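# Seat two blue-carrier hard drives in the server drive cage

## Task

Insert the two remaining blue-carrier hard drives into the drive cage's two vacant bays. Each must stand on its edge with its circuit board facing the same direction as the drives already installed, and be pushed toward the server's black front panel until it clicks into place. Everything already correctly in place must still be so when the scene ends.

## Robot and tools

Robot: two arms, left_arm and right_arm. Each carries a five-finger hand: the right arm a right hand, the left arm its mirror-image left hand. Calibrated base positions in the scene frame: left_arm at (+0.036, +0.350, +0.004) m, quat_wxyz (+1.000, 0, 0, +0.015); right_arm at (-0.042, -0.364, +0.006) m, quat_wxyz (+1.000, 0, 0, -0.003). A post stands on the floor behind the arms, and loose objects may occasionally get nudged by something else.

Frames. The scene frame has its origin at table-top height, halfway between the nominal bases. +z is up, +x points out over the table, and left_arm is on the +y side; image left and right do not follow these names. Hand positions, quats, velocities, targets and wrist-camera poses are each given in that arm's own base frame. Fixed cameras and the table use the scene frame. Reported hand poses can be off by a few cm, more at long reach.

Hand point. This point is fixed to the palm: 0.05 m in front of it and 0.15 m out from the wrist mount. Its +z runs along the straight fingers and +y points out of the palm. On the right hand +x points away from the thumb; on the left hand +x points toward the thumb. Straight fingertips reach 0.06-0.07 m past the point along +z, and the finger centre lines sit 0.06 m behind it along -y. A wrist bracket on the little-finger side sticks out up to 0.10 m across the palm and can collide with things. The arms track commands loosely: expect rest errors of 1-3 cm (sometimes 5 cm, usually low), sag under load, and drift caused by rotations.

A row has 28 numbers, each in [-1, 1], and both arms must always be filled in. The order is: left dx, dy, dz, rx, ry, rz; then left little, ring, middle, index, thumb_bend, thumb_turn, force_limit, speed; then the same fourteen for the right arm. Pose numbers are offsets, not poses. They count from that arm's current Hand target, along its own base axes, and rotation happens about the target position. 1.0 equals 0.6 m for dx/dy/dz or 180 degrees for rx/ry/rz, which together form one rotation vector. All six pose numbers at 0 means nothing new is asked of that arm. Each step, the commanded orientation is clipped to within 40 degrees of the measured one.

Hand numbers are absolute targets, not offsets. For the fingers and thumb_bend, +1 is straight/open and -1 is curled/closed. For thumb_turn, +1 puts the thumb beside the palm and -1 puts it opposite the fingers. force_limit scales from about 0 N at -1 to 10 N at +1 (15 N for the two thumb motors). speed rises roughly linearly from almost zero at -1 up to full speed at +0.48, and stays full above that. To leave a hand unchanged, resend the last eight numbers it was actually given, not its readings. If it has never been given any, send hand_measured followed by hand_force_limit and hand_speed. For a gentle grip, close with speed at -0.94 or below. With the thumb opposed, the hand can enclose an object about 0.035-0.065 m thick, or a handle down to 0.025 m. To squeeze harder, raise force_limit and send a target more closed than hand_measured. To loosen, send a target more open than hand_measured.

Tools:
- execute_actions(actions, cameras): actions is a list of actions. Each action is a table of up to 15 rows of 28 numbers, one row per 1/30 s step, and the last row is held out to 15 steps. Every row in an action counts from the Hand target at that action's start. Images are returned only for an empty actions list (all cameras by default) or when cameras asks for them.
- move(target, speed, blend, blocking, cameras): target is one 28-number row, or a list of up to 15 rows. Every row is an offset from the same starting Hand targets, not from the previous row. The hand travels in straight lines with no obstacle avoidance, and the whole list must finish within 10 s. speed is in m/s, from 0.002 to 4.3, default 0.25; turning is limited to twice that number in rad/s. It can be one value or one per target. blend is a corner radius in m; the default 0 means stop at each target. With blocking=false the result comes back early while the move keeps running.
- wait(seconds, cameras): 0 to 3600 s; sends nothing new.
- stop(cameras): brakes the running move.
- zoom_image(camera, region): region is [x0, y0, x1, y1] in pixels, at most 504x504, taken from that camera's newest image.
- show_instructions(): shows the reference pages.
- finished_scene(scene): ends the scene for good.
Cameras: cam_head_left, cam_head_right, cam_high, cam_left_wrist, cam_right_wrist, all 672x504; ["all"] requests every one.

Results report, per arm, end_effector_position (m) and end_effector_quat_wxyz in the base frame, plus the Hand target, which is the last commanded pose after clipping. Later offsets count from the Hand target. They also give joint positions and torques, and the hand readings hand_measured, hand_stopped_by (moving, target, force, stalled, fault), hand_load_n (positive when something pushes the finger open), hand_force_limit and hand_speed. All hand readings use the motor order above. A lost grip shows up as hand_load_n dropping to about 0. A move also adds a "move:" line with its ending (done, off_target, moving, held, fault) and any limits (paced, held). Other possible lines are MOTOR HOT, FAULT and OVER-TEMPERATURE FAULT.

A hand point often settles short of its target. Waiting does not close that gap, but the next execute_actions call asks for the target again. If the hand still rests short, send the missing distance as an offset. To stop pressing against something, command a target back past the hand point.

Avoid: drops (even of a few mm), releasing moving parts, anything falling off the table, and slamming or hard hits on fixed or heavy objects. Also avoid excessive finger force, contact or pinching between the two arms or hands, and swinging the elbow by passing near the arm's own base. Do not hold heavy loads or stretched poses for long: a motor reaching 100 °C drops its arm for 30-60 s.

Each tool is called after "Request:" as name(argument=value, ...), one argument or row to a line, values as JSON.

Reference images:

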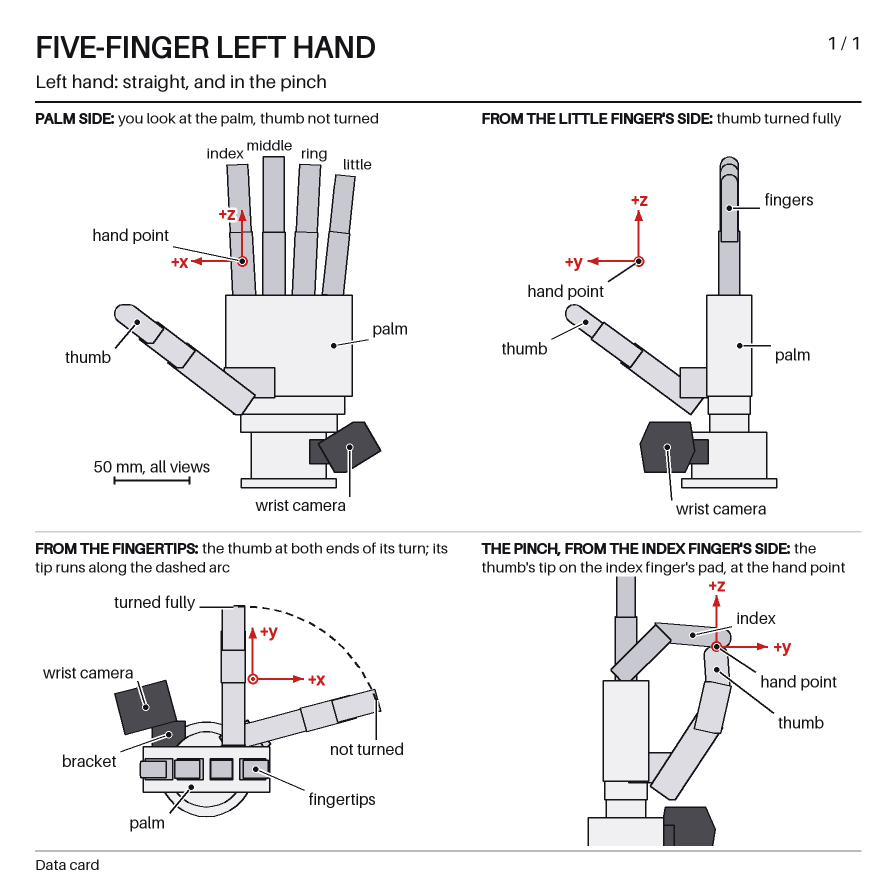

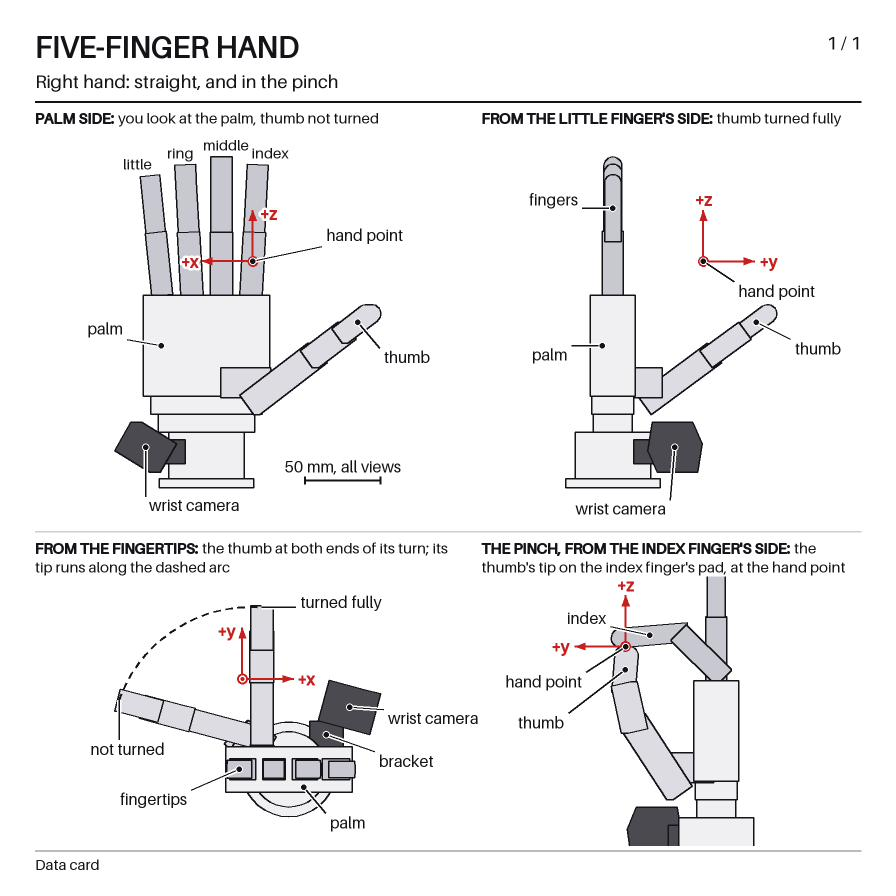

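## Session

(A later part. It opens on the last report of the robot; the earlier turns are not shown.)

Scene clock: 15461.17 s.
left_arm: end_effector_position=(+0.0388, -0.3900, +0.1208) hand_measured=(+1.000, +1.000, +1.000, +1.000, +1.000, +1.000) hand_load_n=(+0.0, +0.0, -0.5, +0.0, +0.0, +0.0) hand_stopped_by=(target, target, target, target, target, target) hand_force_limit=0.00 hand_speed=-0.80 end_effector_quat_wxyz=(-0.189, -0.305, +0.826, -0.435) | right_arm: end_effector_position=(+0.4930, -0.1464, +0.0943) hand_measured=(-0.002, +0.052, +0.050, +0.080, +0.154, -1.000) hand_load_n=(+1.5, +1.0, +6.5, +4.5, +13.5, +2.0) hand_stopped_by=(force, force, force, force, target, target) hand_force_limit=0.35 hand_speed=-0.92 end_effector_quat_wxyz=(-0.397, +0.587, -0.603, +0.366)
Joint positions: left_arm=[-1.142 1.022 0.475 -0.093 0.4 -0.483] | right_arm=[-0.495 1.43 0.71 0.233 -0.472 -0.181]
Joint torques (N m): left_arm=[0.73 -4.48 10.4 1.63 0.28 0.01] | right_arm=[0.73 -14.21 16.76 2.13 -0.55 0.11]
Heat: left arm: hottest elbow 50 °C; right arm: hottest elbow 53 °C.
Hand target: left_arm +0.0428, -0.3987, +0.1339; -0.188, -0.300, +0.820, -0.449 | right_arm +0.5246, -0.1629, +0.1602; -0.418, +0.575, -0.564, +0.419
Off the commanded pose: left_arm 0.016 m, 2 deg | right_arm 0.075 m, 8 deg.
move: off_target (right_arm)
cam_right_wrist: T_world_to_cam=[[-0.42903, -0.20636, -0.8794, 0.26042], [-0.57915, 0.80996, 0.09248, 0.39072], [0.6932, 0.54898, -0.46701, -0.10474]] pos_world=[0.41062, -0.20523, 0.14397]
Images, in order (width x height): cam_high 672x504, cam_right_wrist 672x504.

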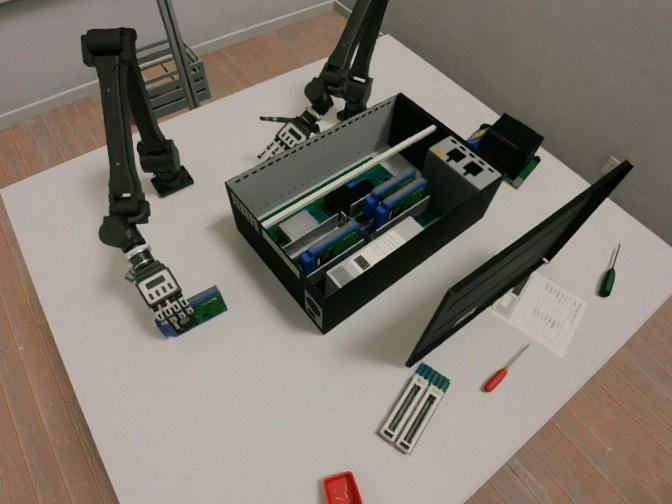

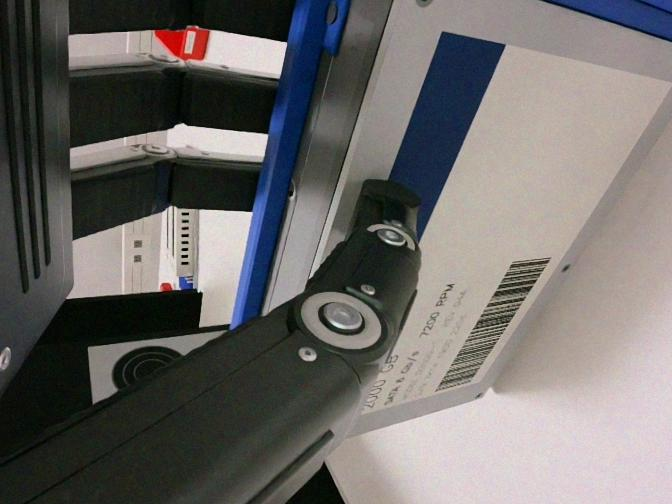

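Request:
move(
  target=[0,0,0,0,0,0,1,1,1,1,1,1,0,-0.8,0,0,0.08,0,0,0,-0.3,-0.3,-0.4,-0.4,0.15,-1,0.35,-0.92],
  speed=0.05,
  cameras=["cam_right_wrist","cam_high"],
)

Request:
zoom_image(
  camera="cam_high",
  region=[130, 220, 240, 330],
)

Scene clock: 15471.07 s.
left_arm: end_effector_position=(+0.0388, -0.3900, +0.1208) hand_measured=(+1.000, +1.000, +1.000, +1.000, +1.000, +1.000) hand_load_n=(+0.0, +0.0, +0.0, +0.0, +0.0, +0.0) hand_stopped_by=(target, target, target, target, target, target) hand_force_limit=0.00 hand_speed=-0.80 end_effector_quat_wxyz=(-0.189, -0.305, +0.826, -0.435) | right_arm: end_effector_position=(+0.4858, -0.1425, +0.1292) hand_measured=(-0.002, +0.052, +0.050, +0.080, +0.154, -1.000) hand_load_n=(+2.0, +1.0, +6.0, +5.0, +14.0, +2.0) hand_stopped_by=(force, force, force, force, target, target) hand_force_limit=0.35 hand_speed=-0.92 end_effector_quat_wxyz=(-0.395, +0.589, -0.609, +0.356)
Joint positions: left_arm=[-1.142 1.022 0.475 -0.093 0.4 -0.483] | right_arm=[-0.495 1.341 0.75 0.081 -0.472 -0.181]
Joint torques (N m): left_arm=[0.67 -4.48 10.39 1.65 0.28 0.01] | right_arm=[-0.09 -13.1 20.12 2.07 -0.49 0.05]
Motor temperatures (°C): left_arm=[27 31 50 31 30 30] | right_arm=[29 35 55 28 29 30]
Heat: left arm: hottest elbow 50 °C; right arm: hottest elbow 55 °C.
Hand target: left_arm +0.0428, -0.3987, +0.1339; -0.188, -0.300, +0.820, -0.449 | right_arm +0.5245, -0.1628, +0.2082; -0.418, +0.575, -0.564, +0.419
Off the commanded pose: left_arm 0.016 m, 2 deg | right_arm 0.090 m, 9 deg.
move: off_target (right_arm)
cam_right_wrist: T_world_to_cam=[[-0.44652, -0.19684, -0.87285, 0.29778], [-0.57737, 0.80862, 0.113, 0.37652], [0.68356, 0.55442, -0.47472, -0.07922]] pos_world=[0.40452, -0.20193, 0.17976]
Images, in order (width x height): cam_high 672x504, cam_right_wrist 672x504.

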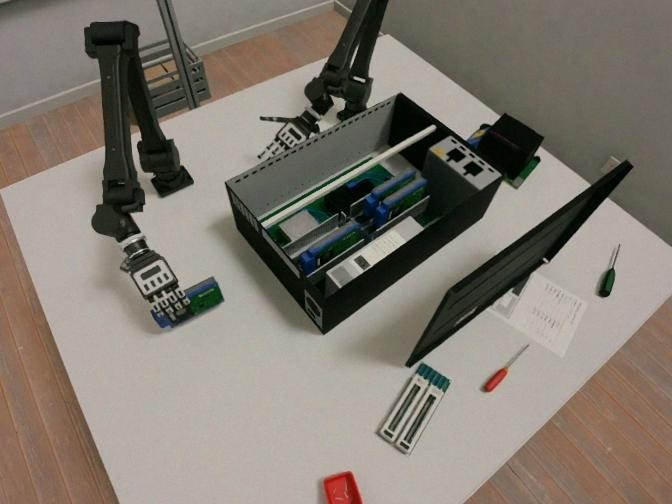

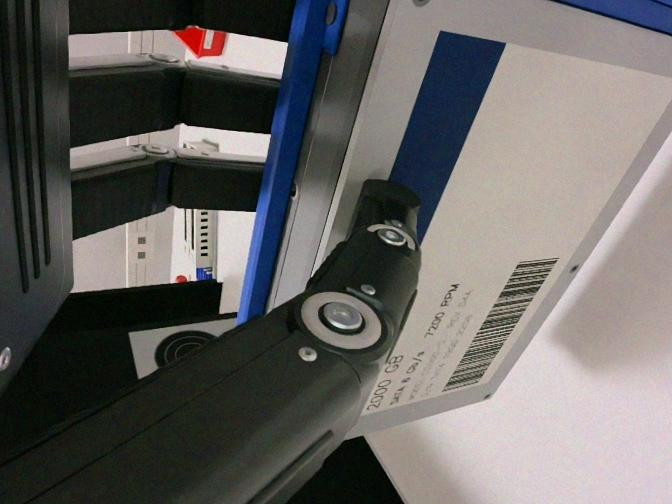

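Scaled by 4.582 from the camera's image (finer frame: 960x720).

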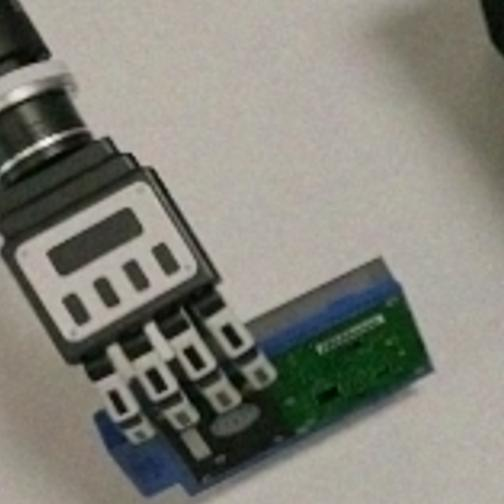

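Request:
move(
  target=[0,0,0,0,0,0,1,1,1,1,1,1,0,-0.8,0,0,0.32,0,0,0,-0.3,-0.3,-0.4,-0.4,0.15,-1,0.35,-0.92],
  speed=0.07,
  cameras=["cam_right_wrist","cam_high"],
)

Scene clock: 15484.73 s.
left_arm: end_effector_position=(+0.0388, -0.3900, +0.1208) hand_measured=(+1.000, +1.000, +1.000, +1.000, +1.000, +1.000) hand_load_n=(+0.0, +0.0, +0.0, +0.0, +0.0, +0.0) hand_stopped_by=(target, target, target, target, target, target) hand_force_limit=0.00 hand_speed=-0.80 end_effector_quat_wxyz=(-0.189, -0.305, +0.826, -0.435) | right_arm: end_effector_position=(+0.5059, -0.1532, +0.3077) hand_measured=(-0.002, +0.052, +0.050, +0.080, +0.154, -1.000) hand_load_n=(+2.0, +1.0, +6.0, +4.5, +14.0, +2.0) hand_stopped_by=(force, force, force, force, target, target) hand_force_limit=0.35 hand_speed=-0.92 end_effector_quat_wxyz=(-0.394, +0.589, -0.611, +0.353)
Joint positions: left_arm=[-1.142 1.022 0.475 -0.093 0.4 -0.483] | right_arm=[-0.495 1.238 1.162 -0.442 -0.472 -0.181]
Joint torques (N m): left_arm=[0.73 -4.42 10.39 1.65 0.28 0.01] | right_arm=[0.67 -12.92 23.17 2.19 -0.6 0.07]
Motor temperatures (°C): left_arm=[27 31 50 31 30 30] | right_arm=[29 35 61 28 29 30]
Heat: left arm: hottest elbow 50 °C; right arm: hottest elbow 61 °C.
Hand target: left_arm +0.0428, -0.3987, +0.1339; -0.188, -0.300, +0.820, -0.449 | right_arm +0.5246, -0.1628, +0.4002; -0.419, +0.575, -0.564, +0.419
Off the commanded pose: left_arm 0.016 m, 2 deg | right_arm 0.095 m, 10 deg.
move: off_target (right_arm)
cam_right_wrist: T_world_to_cam=[[-0.45253, -0.19356, -0.87049, 0.46333], [-0.57684, 0.80796, 0.12022, 0.37408], [0.68005, 0.55653, -0.47729, 0.00065]] pos_world=[0.42501, -0.21293, 0.35866]
Images, in order (width x height): cam_high 672x504, cam_right_wrist 672x504.

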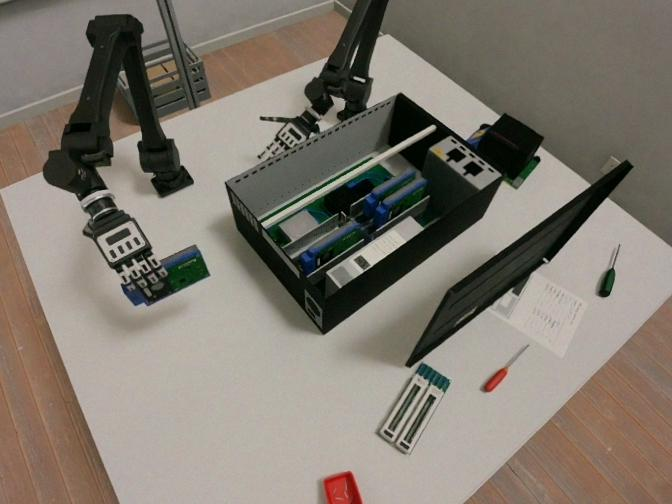

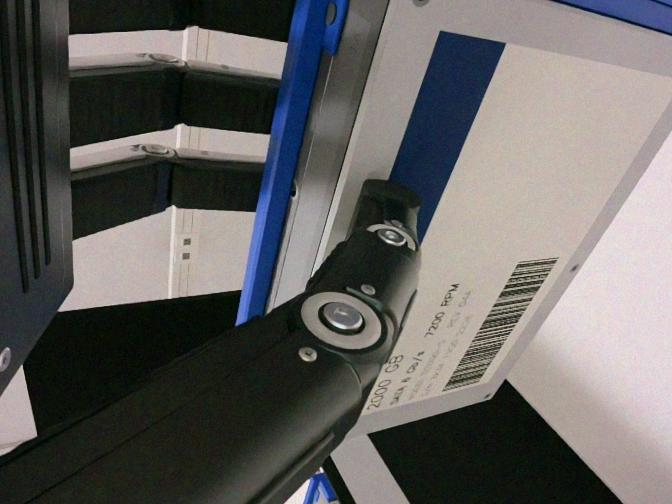

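Request:
move(
  target=[
    [0,0,0,0,0,0,1,1,1,1,1,1,0,-0.8,0,0,0.05,-0.02,-0.0162,0.035,-0.3,-0.3,-0.4,-0.4,0.15,-1,0.35,-0.92],
    [0,0,0,0,0,0,1,1,1,1,1,1,0,-0.8,0.05,0.45,0.05,-0.02,-0.0162,0.035,-0.3,-0.3,-0.4,-0.4,0.15,-1,0.35,-0.92],
  ],
  speed=0.08,
  blend=0.02,
  cameras=["cam_right_wrist","cam_high"],
)

Scene clock: 15509.67 s.
left_arm: end_effector_position=(+0.0388, -0.3900, +0.1208) hand_measured=(+1.000, +1.000, +1.000, +1.000, +1.000, +1.000) hand_load_n=(+0.0, +0.0, +0.0, +0.0, +0.0, +0.0) hand_stopped_by=(target, target, target, target, target, target) hand_force_limit=0.00 hand_speed=-0.80 end_effector_quat_wxyz=(-0.189, -0.305, +0.826, -0.435) | right_arm: end_effector_position=(+0.5358, +0.1006, +0.3529) hand_measured=(-0.002, +0.052, +0.050, +0.080, +0.154, -1.000) hand_load_n=(+2.0, +0.5, +6.0, +4.5, +14.0, +2.0) hand_stopped_by=(force, force, force, force, target, target) hand_force_limit=0.35 hand_speed=-0.92 end_effector_quat_wxyz=(-0.383, +0.651, -0.529, +0.388)
Joint positions: left_arm=[-1.142 1.022 0.475 -0.093 0.4 -0.483] | right_arm=[0.16 1.185 1.218 -0.451 0.057 -0.084]
Joint torques (N m): left_arm=[0.73 -4.42 10.39 1.65 0.28 0.01] | right_arm=[1.14 -10.34 20.05 3.7 0.16 0.25]
Motor temperatures (°C): left_arm=[27 31 50 31 30 30] | right_arm=[29 35 61 28 29 30]
Heat: left arm: hottest elbow 50 °C; right arm: hottest elbow 61 °C.
Hand target: left_arm +0.0428, -0.3987, +0.1339; -0.188, -0.300, +0.820, -0.449 | right_arm +0.5546, +0.1072, +0.4303; -0.437, +0.607, -0.507, +0.428
Off the commanded pose: left_arm 0.016 m, 2 deg | right_arm 0.080 m, 9 deg.
move: off_target (right_arm)
cam_right_wrist: T_world_to_cam=[[-0.36997, -0.38881, -0.84377, 0.53126], [-0.6844, 0.72824, -0.03548, 0.30135], [0.62826, 0.56435, -0.53553, -0.09187]] pos_world=[0.46052, 0.03895, 0.40976]
Images, in order (width x height): cam_high 672x504, cam_right_wrist 672x504.

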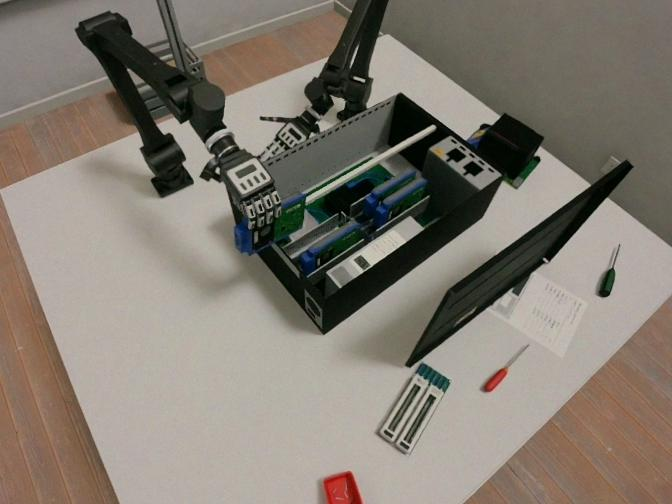

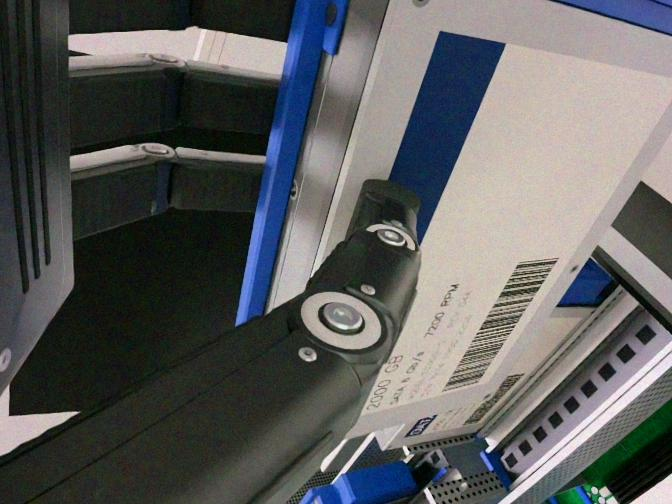

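Request:
zoom_image(
  camera="cam_high",
  region=[210, 150, 440, 320],
)

Scaled by 2.191 from the camera's image (finer frame: 960x720).

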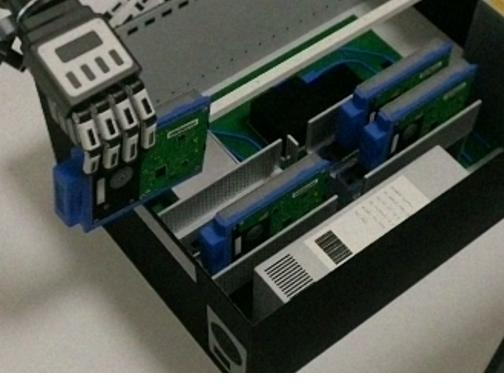

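Request:
zoom_image(
  camera="cam_high",
  region=[225, 170, 325, 260],
)

Scaled by 5.040 from the camera's image (finer frame: 960x720).

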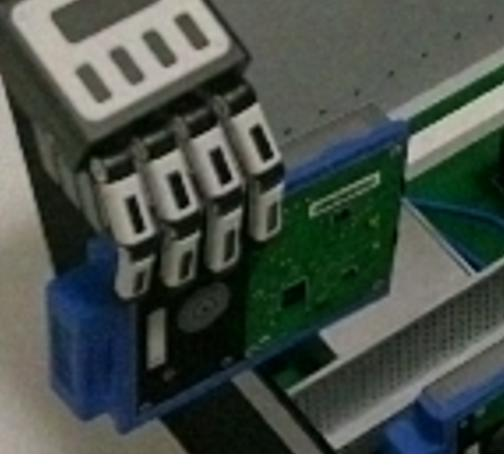

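Request:
move(
  target=[0,0,0,0,0,0,1,1,1,1,1,1,0,-0.8,-0.01,0.183,-0.02,0.0239,0,-0.009,-0.3,-0.3,-0.4,-0.4,0.15,-1,0.35,-0.92],
  speed=0.06,
  cameras=["cam_right_wrist","cam_high"],
)

Request:
zoom_image(
  camera="cam_high",
  region=[240, 140, 400, 280],
)

Scene clock: 15582.73 s.
left_arm: end_effector_position=(+0.0388, -0.3900, +0.1208) hand_measured=(+1.000, +1.000, +1.000, +1.000, +1.000, +1.000) hand_load_n=(+0.0, +0.0, +0.0, +0.0, +0.0, +0.0) hand_stopped_by=(target, target, target, target, target, target) hand_force_limit=0.00 hand_speed=-0.80 end_effector_quat_wxyz=(-0.189, -0.305, +0.826, -0.435) | right_arm: end_effector_position=(+0.5291, +0.2045, +0.3357) hand_measured=(-0.002, +0.052, +0.050, +0.080, +0.154, -1.000) hand_load_n=(+2.0, +1.0, +6.0, +4.5, +14.0, +2.5) hand_stopped_by=(force, force, force, force, target, target) hand_force_limit=0.35 hand_speed=-0.92 end_effector_quat_wxyz=(-0.386, +0.636, -0.543, +0.390)
Joint positions: left_arm=[-1.142 1.022 0.475 -0.093 0.4 -0.483] | right_arm=[0.418 1.243 1.218 -0.407 0.314 0.059]
Joint torques (N m): left_arm=[0.73 -4.48 10.39 1.63 0.28 0.01] | right_arm=[0.62 -12.4 20.56 3.36 0.31 0.23]
Motor temperatures (°C): left_arm=[27 31 50 31 30 30] | right_arm=[29 35 64 29 29 30]
Heat: left arm: hottest elbow 50 °C; right arm: hottest elbow 64 °C.
Hand target: left_arm +0.0428, -0.3987, +0.1339; -0.188, -0.300, +0.820, -0.449 | right_arm +0.5486, +0.2169, +0.4181; -0.453, +0.583, -0.532, +0.414
Off the commanded pose: left_arm 0.016 m, 2 deg | right_arm 0.086 m, 10 deg.
move: off_target (right_arm)
cam_right_wrist: T_world_to_cam=[[-0.37717, -0.3551, -0.85536, 0.5555], [-0.65941, 0.75148, -0.02121, 0.19769], [0.65032, 0.55604, -0.5176, -0.17145]] pos_world=[0.45137, 0.14403, 0.3906]
Images, in order (width x height): cam_high 672x504, cam_right_wrist 672x504.

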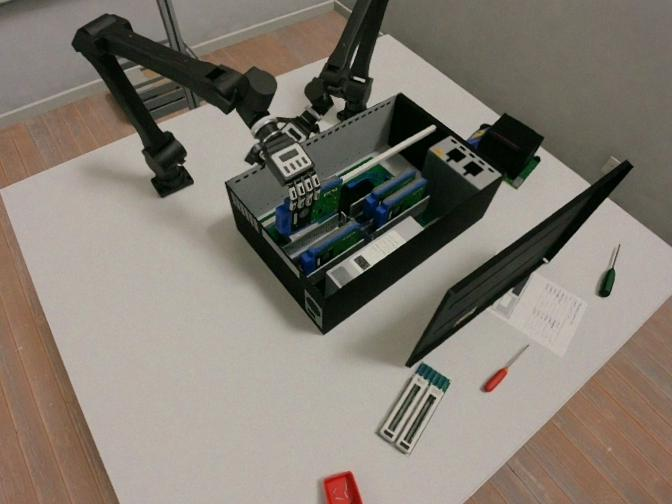

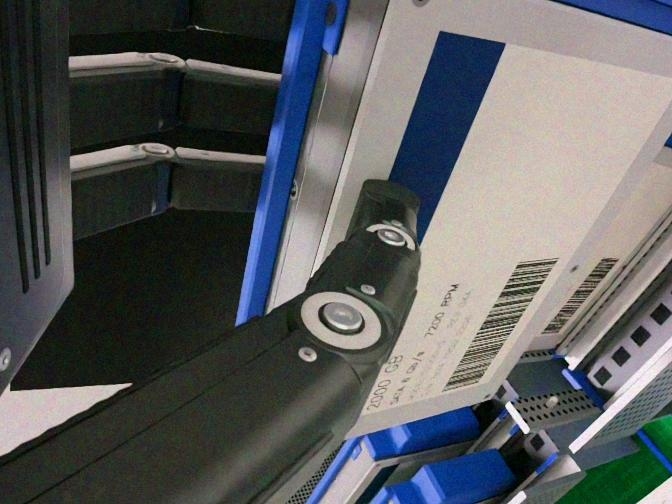

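Scaled by 3.150 from the camera's image (finer frame: 960x720).

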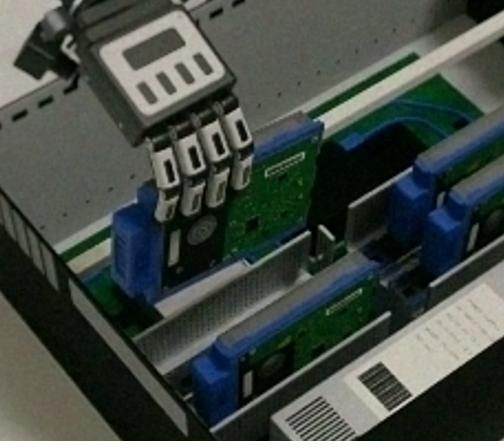

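Request:
zoom_image(
  camera="cam_high",
  region=[265, 165, 365, 255],
)

Scaled by 5.040 from the camera's image (finer frame: 960x720).

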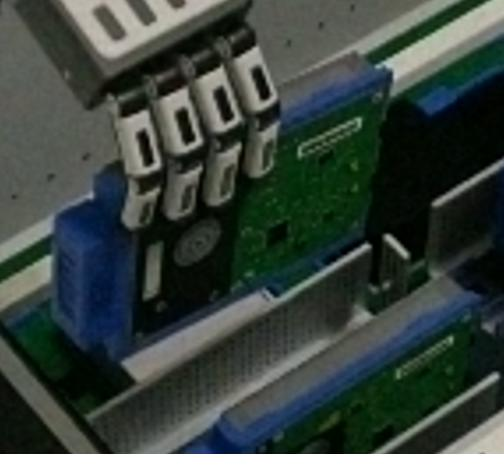

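Request:
zoom_image(
  camera="cam_right_wrist",
  region=[432, 204, 672, 384],
)

Request:
zoom_image(
  camera="cam_right_wrist",
  region=[352, 324, 592, 504],
)

Scaled by 2.100 from the camera's image (finer frame: 960x720).

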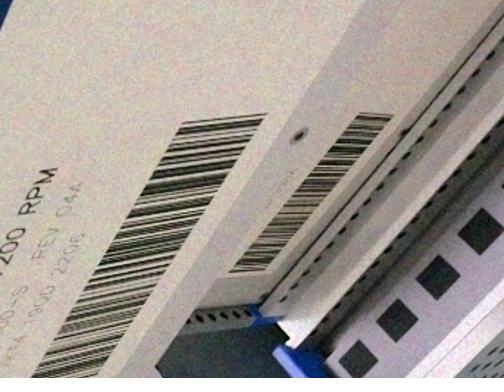

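Scaled by 2.100 from the camera's image (finer frame: 960x720).

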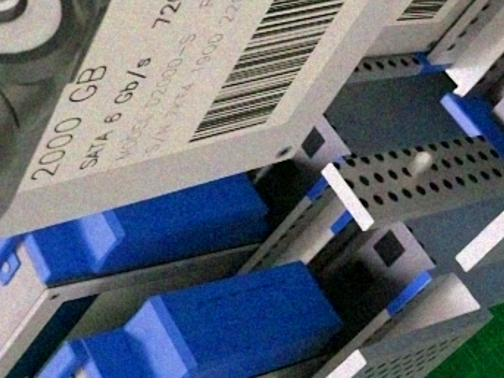

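Request:
move(
  target=[0,0,0,0,0,0,1,1,1,1,1,1,0,-0.8,0.0,0.005,-0.1,0.018,0,0,-0.3,-0.3,-0.4,-0.4,0.15,-1,0.35,-0.92],
  speed=0.04,
  cameras=["cam_right_wrist","cam_high"],
)

Request:
zoom_image(
  camera="cam_high",
  region=[265, 165, 385, 275],
)

Request:
zoom_image(
  camera="cam_right_wrist",
  region=[432, 204, 672, 384],
)

Scene clock: 15675.07 s.
left_arm: end_effector_position=(+0.0388, -0.3900, +0.1208) hand_measured=(+1.000, +1.000, +1.000, +1.000, +1.000, +1.000) hand_load_n=(+0.0, +0.0, +0.0, +0.0, +0.0, -0.5) hand_stopped_by=(target, target, target, target, target, target) hand_force_limit=0.00 hand_speed=-0.80 end_effector_quat_wxyz=(-0.189, -0.305, +0.826, -0.435) | right_arm: end_effector_position=(+0.5398, +0.2145, +0.3109) hand_measured=(-0.002, +0.052, +0.050, +0.080, +0.154, -1.000) hand_load_n=(+2.0, +1.0, +6.0, +4.5, +14.0, +2.0) hand_stopped_by=(force, force, force, force, target, target) hand_force_limit=0.35 hand_speed=-0.92 end_effector_quat_wxyz=(-0.422, +0.610, -0.548, +0.388)
Joint positions: left_arm=[-1.142 1.022 0.475 -0.093 0.4 -0.483] | right_arm=[0.418 1.258 1.126 -0.237 0.303 0.104]
Joint torques (N m): left_arm=[0.67 -4.48 10.39 1.63 0.28 0] | right_arm=[0.44 -11.69 14.89 3.66 0.04 0.34]
Motor temperatures (°C): left_arm=[27 31 50 31 30 30] | right_arm=[29 35 67 29 29 30]
Heat: left arm: hottest elbow 50 °C; right arm: hottest elbow 67 °C.
Hand target: left_arm +0.0428, -0.3987, +0.1339; -0.188, -0.300, +0.820, -0.449 | right_arm +0.5486, +0.2199, +0.3582; -0.470, +0.570, -0.543, +0.399
Off the commanded pose: left_arm 0.016 m, 2 deg | right_arm 0.048 m, 7 deg.
move: off_target (right_arm)
cam_right_wrist: T_world_to_cam=[[-0.33329, -0.29069, -0.89689, 0.51731], [-0.65446, 0.7561, -0.00185, 0.18713], [0.67868, 0.58636, -0.44225, -0.2421]] pos_world=[0.45919, 0.15084, 0.35725]
Images, in order (width x height): cam_high 672x504, cam_right_wrist 672x504.

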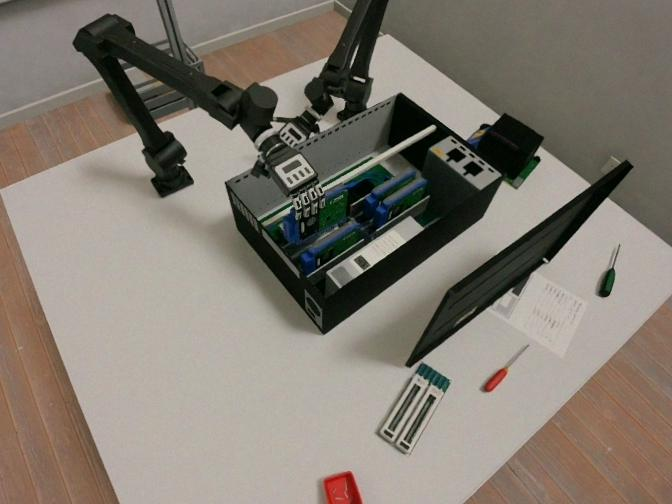

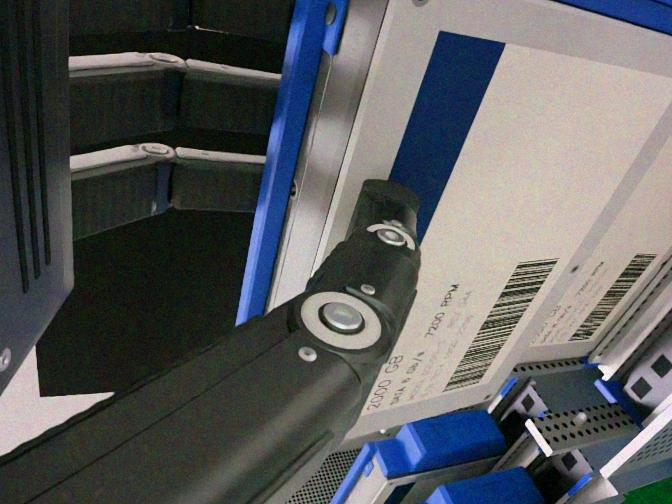

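Scaled by 4.200 from the camera's image (finer frame: 960x720).

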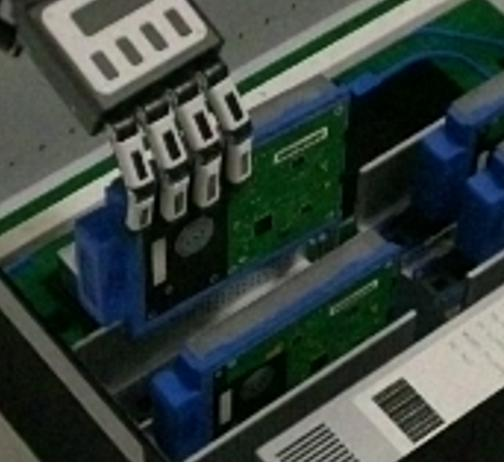

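Scaled by 2.100 from the camera's image (finer frame: 960x720).

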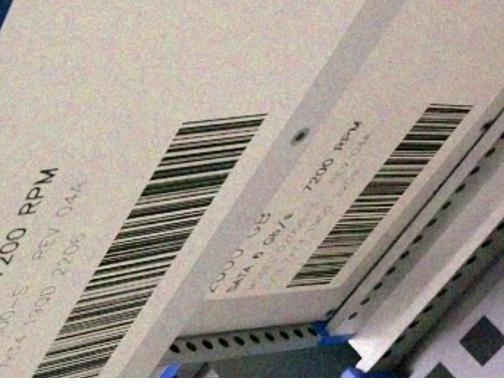

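Request:
zoom_image(
  camera="cam_right_wrist",
  region=[280, 0, 480, 180],
)

Request:
zoom_image(
  camera="cam_right_wrist",
  region=[522, 60, 672, 210],
)

Request:
zoom_image(
  camera="cam_right_wrist",
  region=[552, 240, 672, 400],
)

Scaled by 2.520 from the camera's image (finer frame: 960x720).

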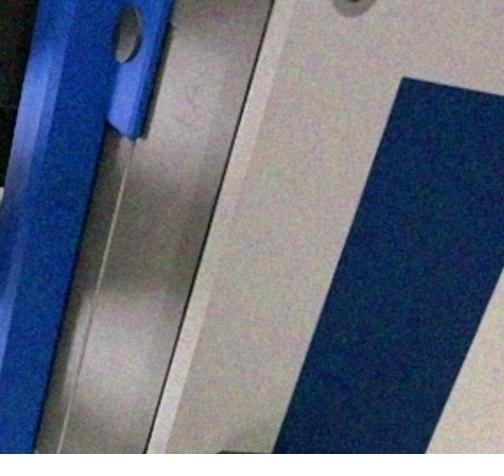

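Scaled by 3.360 from the camera's image (finer frame: 960x720).

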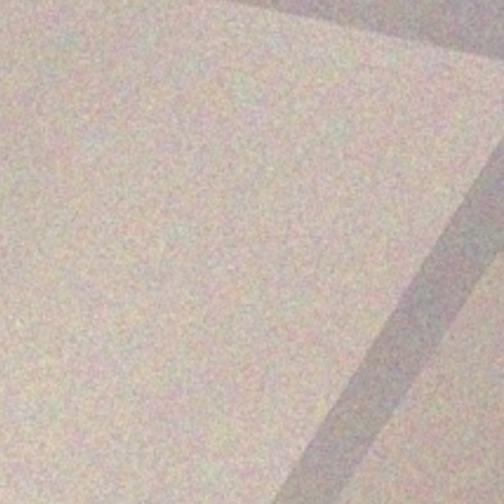

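Scaled by 3.150 from the camera's image (finer frame: 960x720).

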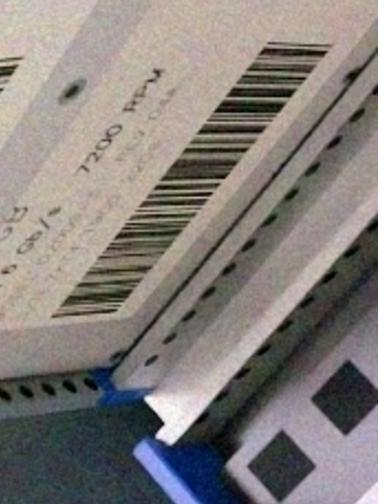

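Request:
zoom_image(
  camera="cam_high",
  region=[290, 205, 350, 250],
)

Request:
zoom_image(
  camera="cam_high",
  region=[305, 215, 365, 260],
)

Scaled by 8.400 from the camera's image (finer frame: 960x720).

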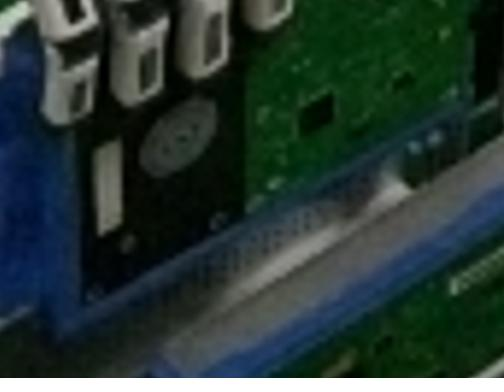

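Scaled by 8.400 from the camera's image (finer frame: 960x720).

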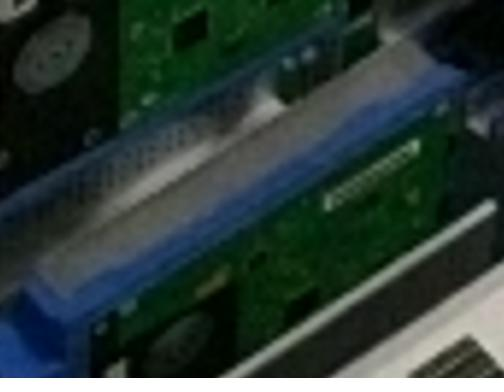

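Request:
move(
  target=[0,0,0,0,0,0,1,1,1,1,1,1,0,-0.8,-0.017,-0.003,-0.07,0.0145,0.017,0,-0.3,-0.3,-0.4,-0.4,0.15,-1,0.35,-0.92],
  speed=0.04,
  cameras=["cam_right_wrist","cam_high"],
)

Request:
zoom_image(
  camera="cam_high",
  region=[290, 205, 350, 250],
)

Request:
zoom_image(
  camera="cam_high",
  region=[265, 165, 385, 275],
)

Scene clock: 15783.47 s.
left_arm: end_effector_position=(+0.0388, -0.3900, +0.1208) hand_measured=(+1.000, +1.000, +1.000, +1.000, +1.000, +1.000) hand_load_n=(+0.0, +0.0, +0.0, +0.0, +0.0, -0.5) hand_stopped_by=(target, target, target, target, target, target) hand_force_limit=0.00 hand_speed=-0.80 end_effector_quat_wxyz=(-0.189, -0.305, +0.826, -0.435) | right_arm: end_effector_position=(+0.5264, +0.2157, +0.2674) hand_measured=(-0.002, +0.052, +0.050, +0.080, +0.154, -1.000) hand_load_n=(+2.0, +1.0, +6.0, +4.5, +13.5, +2.0) hand_stopped_by=(force, force, force, force, target, target) hand_force_limit=0.35 hand_speed=-0.92 end_effector_quat_wxyz=(-0.419, +0.612, -0.568, +0.359)
Joint positions: left_arm=[-1.142 1.022 0.475 -0.093 0.4 -0.483] | right_arm=[0.415 1.258 1.037 -0.199 0.276 0.161]
Joint torques (N m): left_arm=[0.62 -4.48 10.39 1.63 0.28 0.01] | right_arm=[0.79 -12.98 14.3 3.33 0.03 0.41]
Motor temperatures (°C): left_arm=[27 31 50 31 30 30] | right_arm=[29 36 65 30 29 30]
Heat: left arm: hottest elbow 50 °C; right arm: hottest elbow 65 °C.
Hand target: left_arm +0.0428, -0.3987, +0.1339; -0.188, -0.300, +0.820, -0.449 | right_arm +0.5383, +0.2181, +0.3162; -0.468, +0.570, -0.564, +0.371
Off the commanded pose: left_arm 0.016 m, 2 deg | right_arm 0.050 m, 8 deg.
move: off_target (right_arm)
cam_right_wrist: T_world_to_cam=[[-0.38352, -0.25376, -0.88799, 0.49026], [-0.65304, 0.7544, 0.06646, 0.15864], [0.65303, 0.60538, -0.45504, -0.24005]] pos_world=[0.44838, 0.15005, 0.31557]
Images, in order (width x height): cam_high 672x504, cam_right_wrist 672x504.

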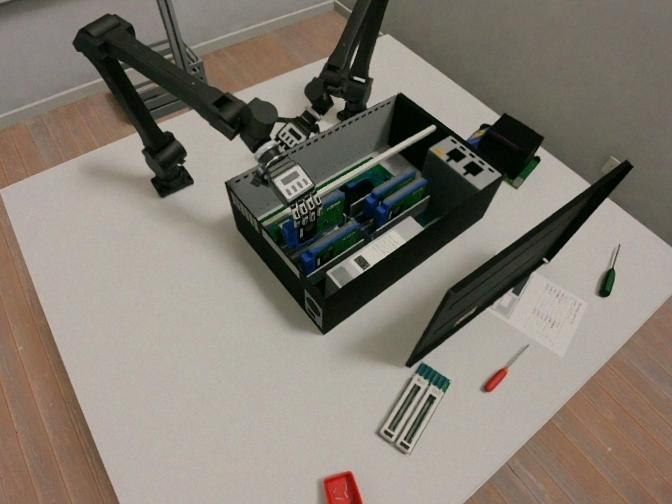

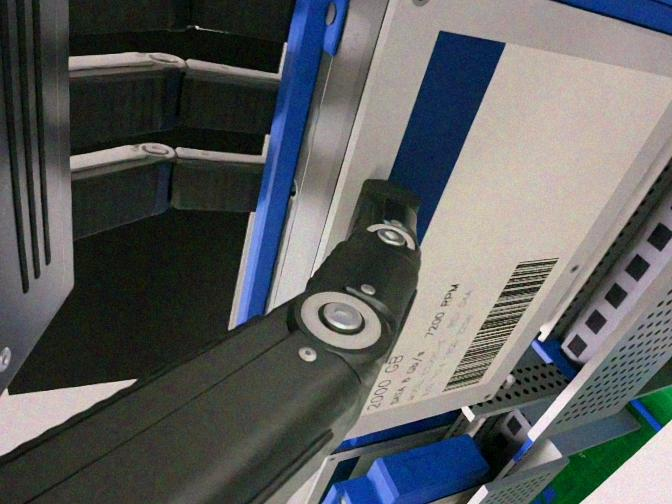

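Scaled by 8.400 from the camera's image (finer frame: 960x720).

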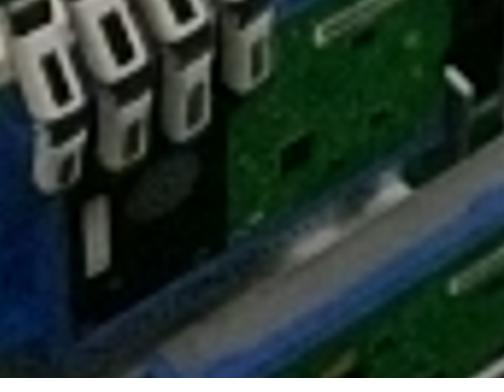

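Scaled by 4.200 from the camera's image (finer frame: 960x720).

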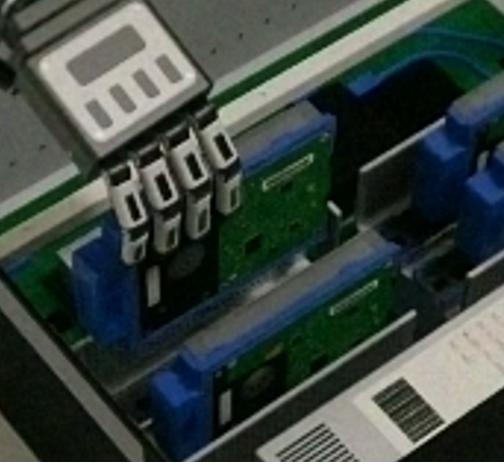

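Request:
move(
  target=[0,0,0,0,0,0,1,1,1,1,1,1,0,-0.8,0.007,-0.012,-0.06,0.0,0.0,0.003,-0.3,-0.3,-0.4,-0.4,0.15,-1,0.35,-0.92],
  speed=0.03,
  cameras=["cam_right_wrist","cam_high"],
)

Request:
zoom_image(
  camera="cam_high",
  region=[265, 165, 385, 275],
)

Scene clock: 15827.57 s.
left_arm: end_effector_position=(+0.0388, -0.3900, +0.1208) hand_measured=(+1.000, +1.000, +1.000, +1.000, +1.000, +1.000) hand_load_n=(+0.0, +0.0, +0.0, +0.0, +0.0, +0.0) hand_stopped_by=(target, target, target, target, target, target) hand_force_limit=0.00 hand_speed=-0.80 end_effector_quat_wxyz=(-0.189, -0.305, +0.826, -0.435) | right_arm: end_effector_position=(+0.5283, +0.2085, +0.2358) hand_measured=(-0.002, +0.052, +0.050, +0.080, +0.154, -1.000) hand_load_n=(+2.0, +1.0, +6.0, +5.0, +13.5, +2.0) hand_stopped_by=(force, force, force, force, target, target) hand_force_limit=0.35 hand_speed=-0.92 end_effector_quat_wxyz=(-0.425, +0.609, -0.568, +0.355)
Joint positions: left_arm=[-1.142 1.022 0.475 -0.093 0.4 -0.483] | right_arm=[0.391 1.276 0.961 -0.096 0.245 0.161]
Joint torques (N m): left_arm=[0.67 -4.48 10.4 1.63 0.28 0.01] | right_arm=[0.26 -11.05 14.43 3.4 0.01 0.23]
Motor temperatures (°C): left_arm=[27 31 50 31 30 30] | right_arm=[29 36 62 30 29 30]
Heat: left arm: hottest elbow 50 °C; right arm: hottest elbow 62 °C.
Hand target: left_arm +0.0428, -0.3987, +0.1339; -0.188, -0.300, +0.820, -0.449 | right_arm +0.5425, +0.2111, +0.2803; -0.470, +0.573, -0.562, +0.369
Off the commanded pose: left_arm 0.016 m, 2 deg | right_arm 0.047 m, 7 deg.
move: off_target (right_arm)
cam_right_wrist: T_world_to_cam=[[-0.37906, -0.24162, -0.89327, 0.45747], [-0.65644, 0.75059, 0.07553, 0.16789], [0.65223, 0.61501, -0.44312, -0.25583]] pos_world=[0.45048, 0.14185, 0.2826]
Images, in order (width x height): cam_high 672x504, cam_right_wrist 672x504.

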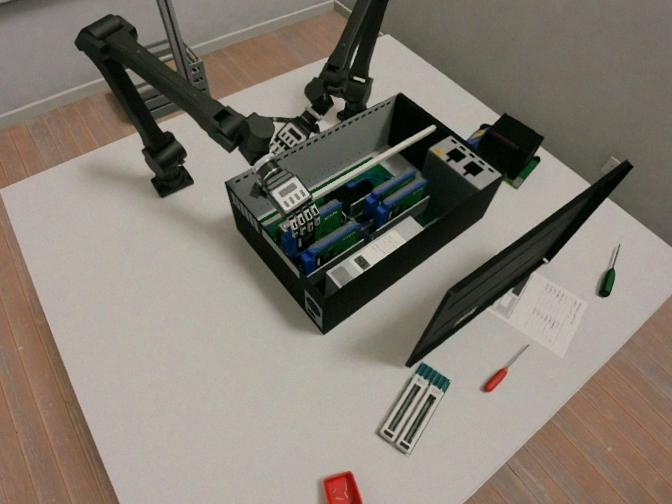

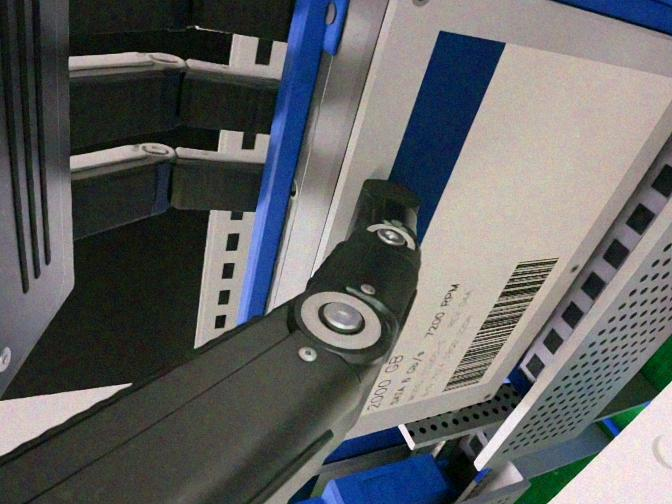

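Scaled by 4.200 from the camera's image (finer frame: 960x720).

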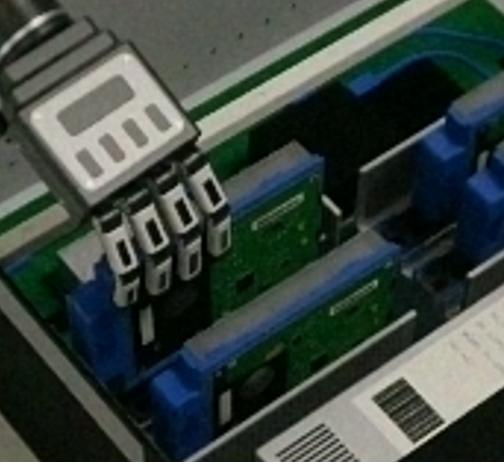

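Request:
zoom_image(
  camera="cam_right_wrist",
  region=[472, 130, 672, 280],
)

Request:
zoom_image(
  camera="cam_right_wrist",
  region=[400, 330, 600, 480],
)

Scaled by 2.520 from the camera's image (finer frame: 960x720).

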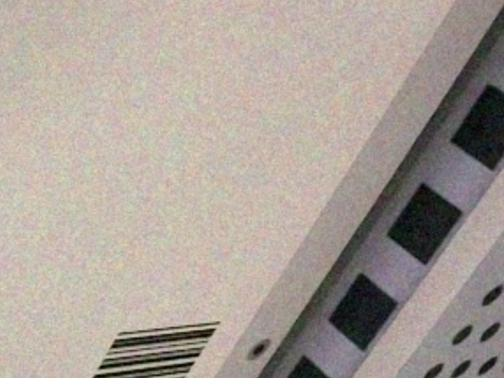

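Scaled by 2.520 from the camera's image (finer frame: 960x720).

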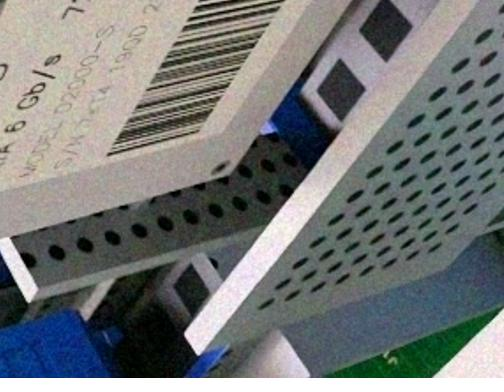

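Request:
zoom_image(
  camera="cam_high",
  region=[285, 190, 365, 250],
)

Request:
zoom_image(
  camera="cam_high",
  region=[275, 195, 335, 240],
)

Scaled by 6.300 from the camera's image (finer frame: 960x720).

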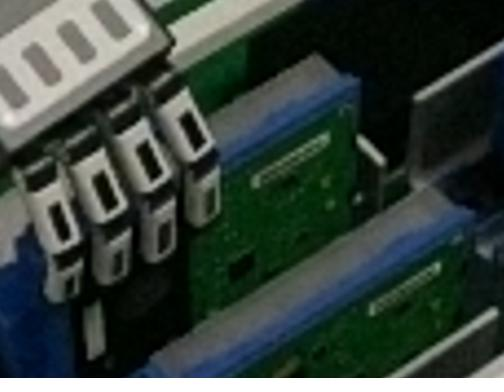

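Scaled by 8.400 from the camera's image (finer frame: 960x720).

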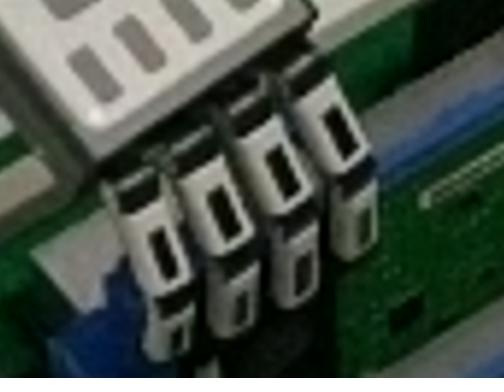

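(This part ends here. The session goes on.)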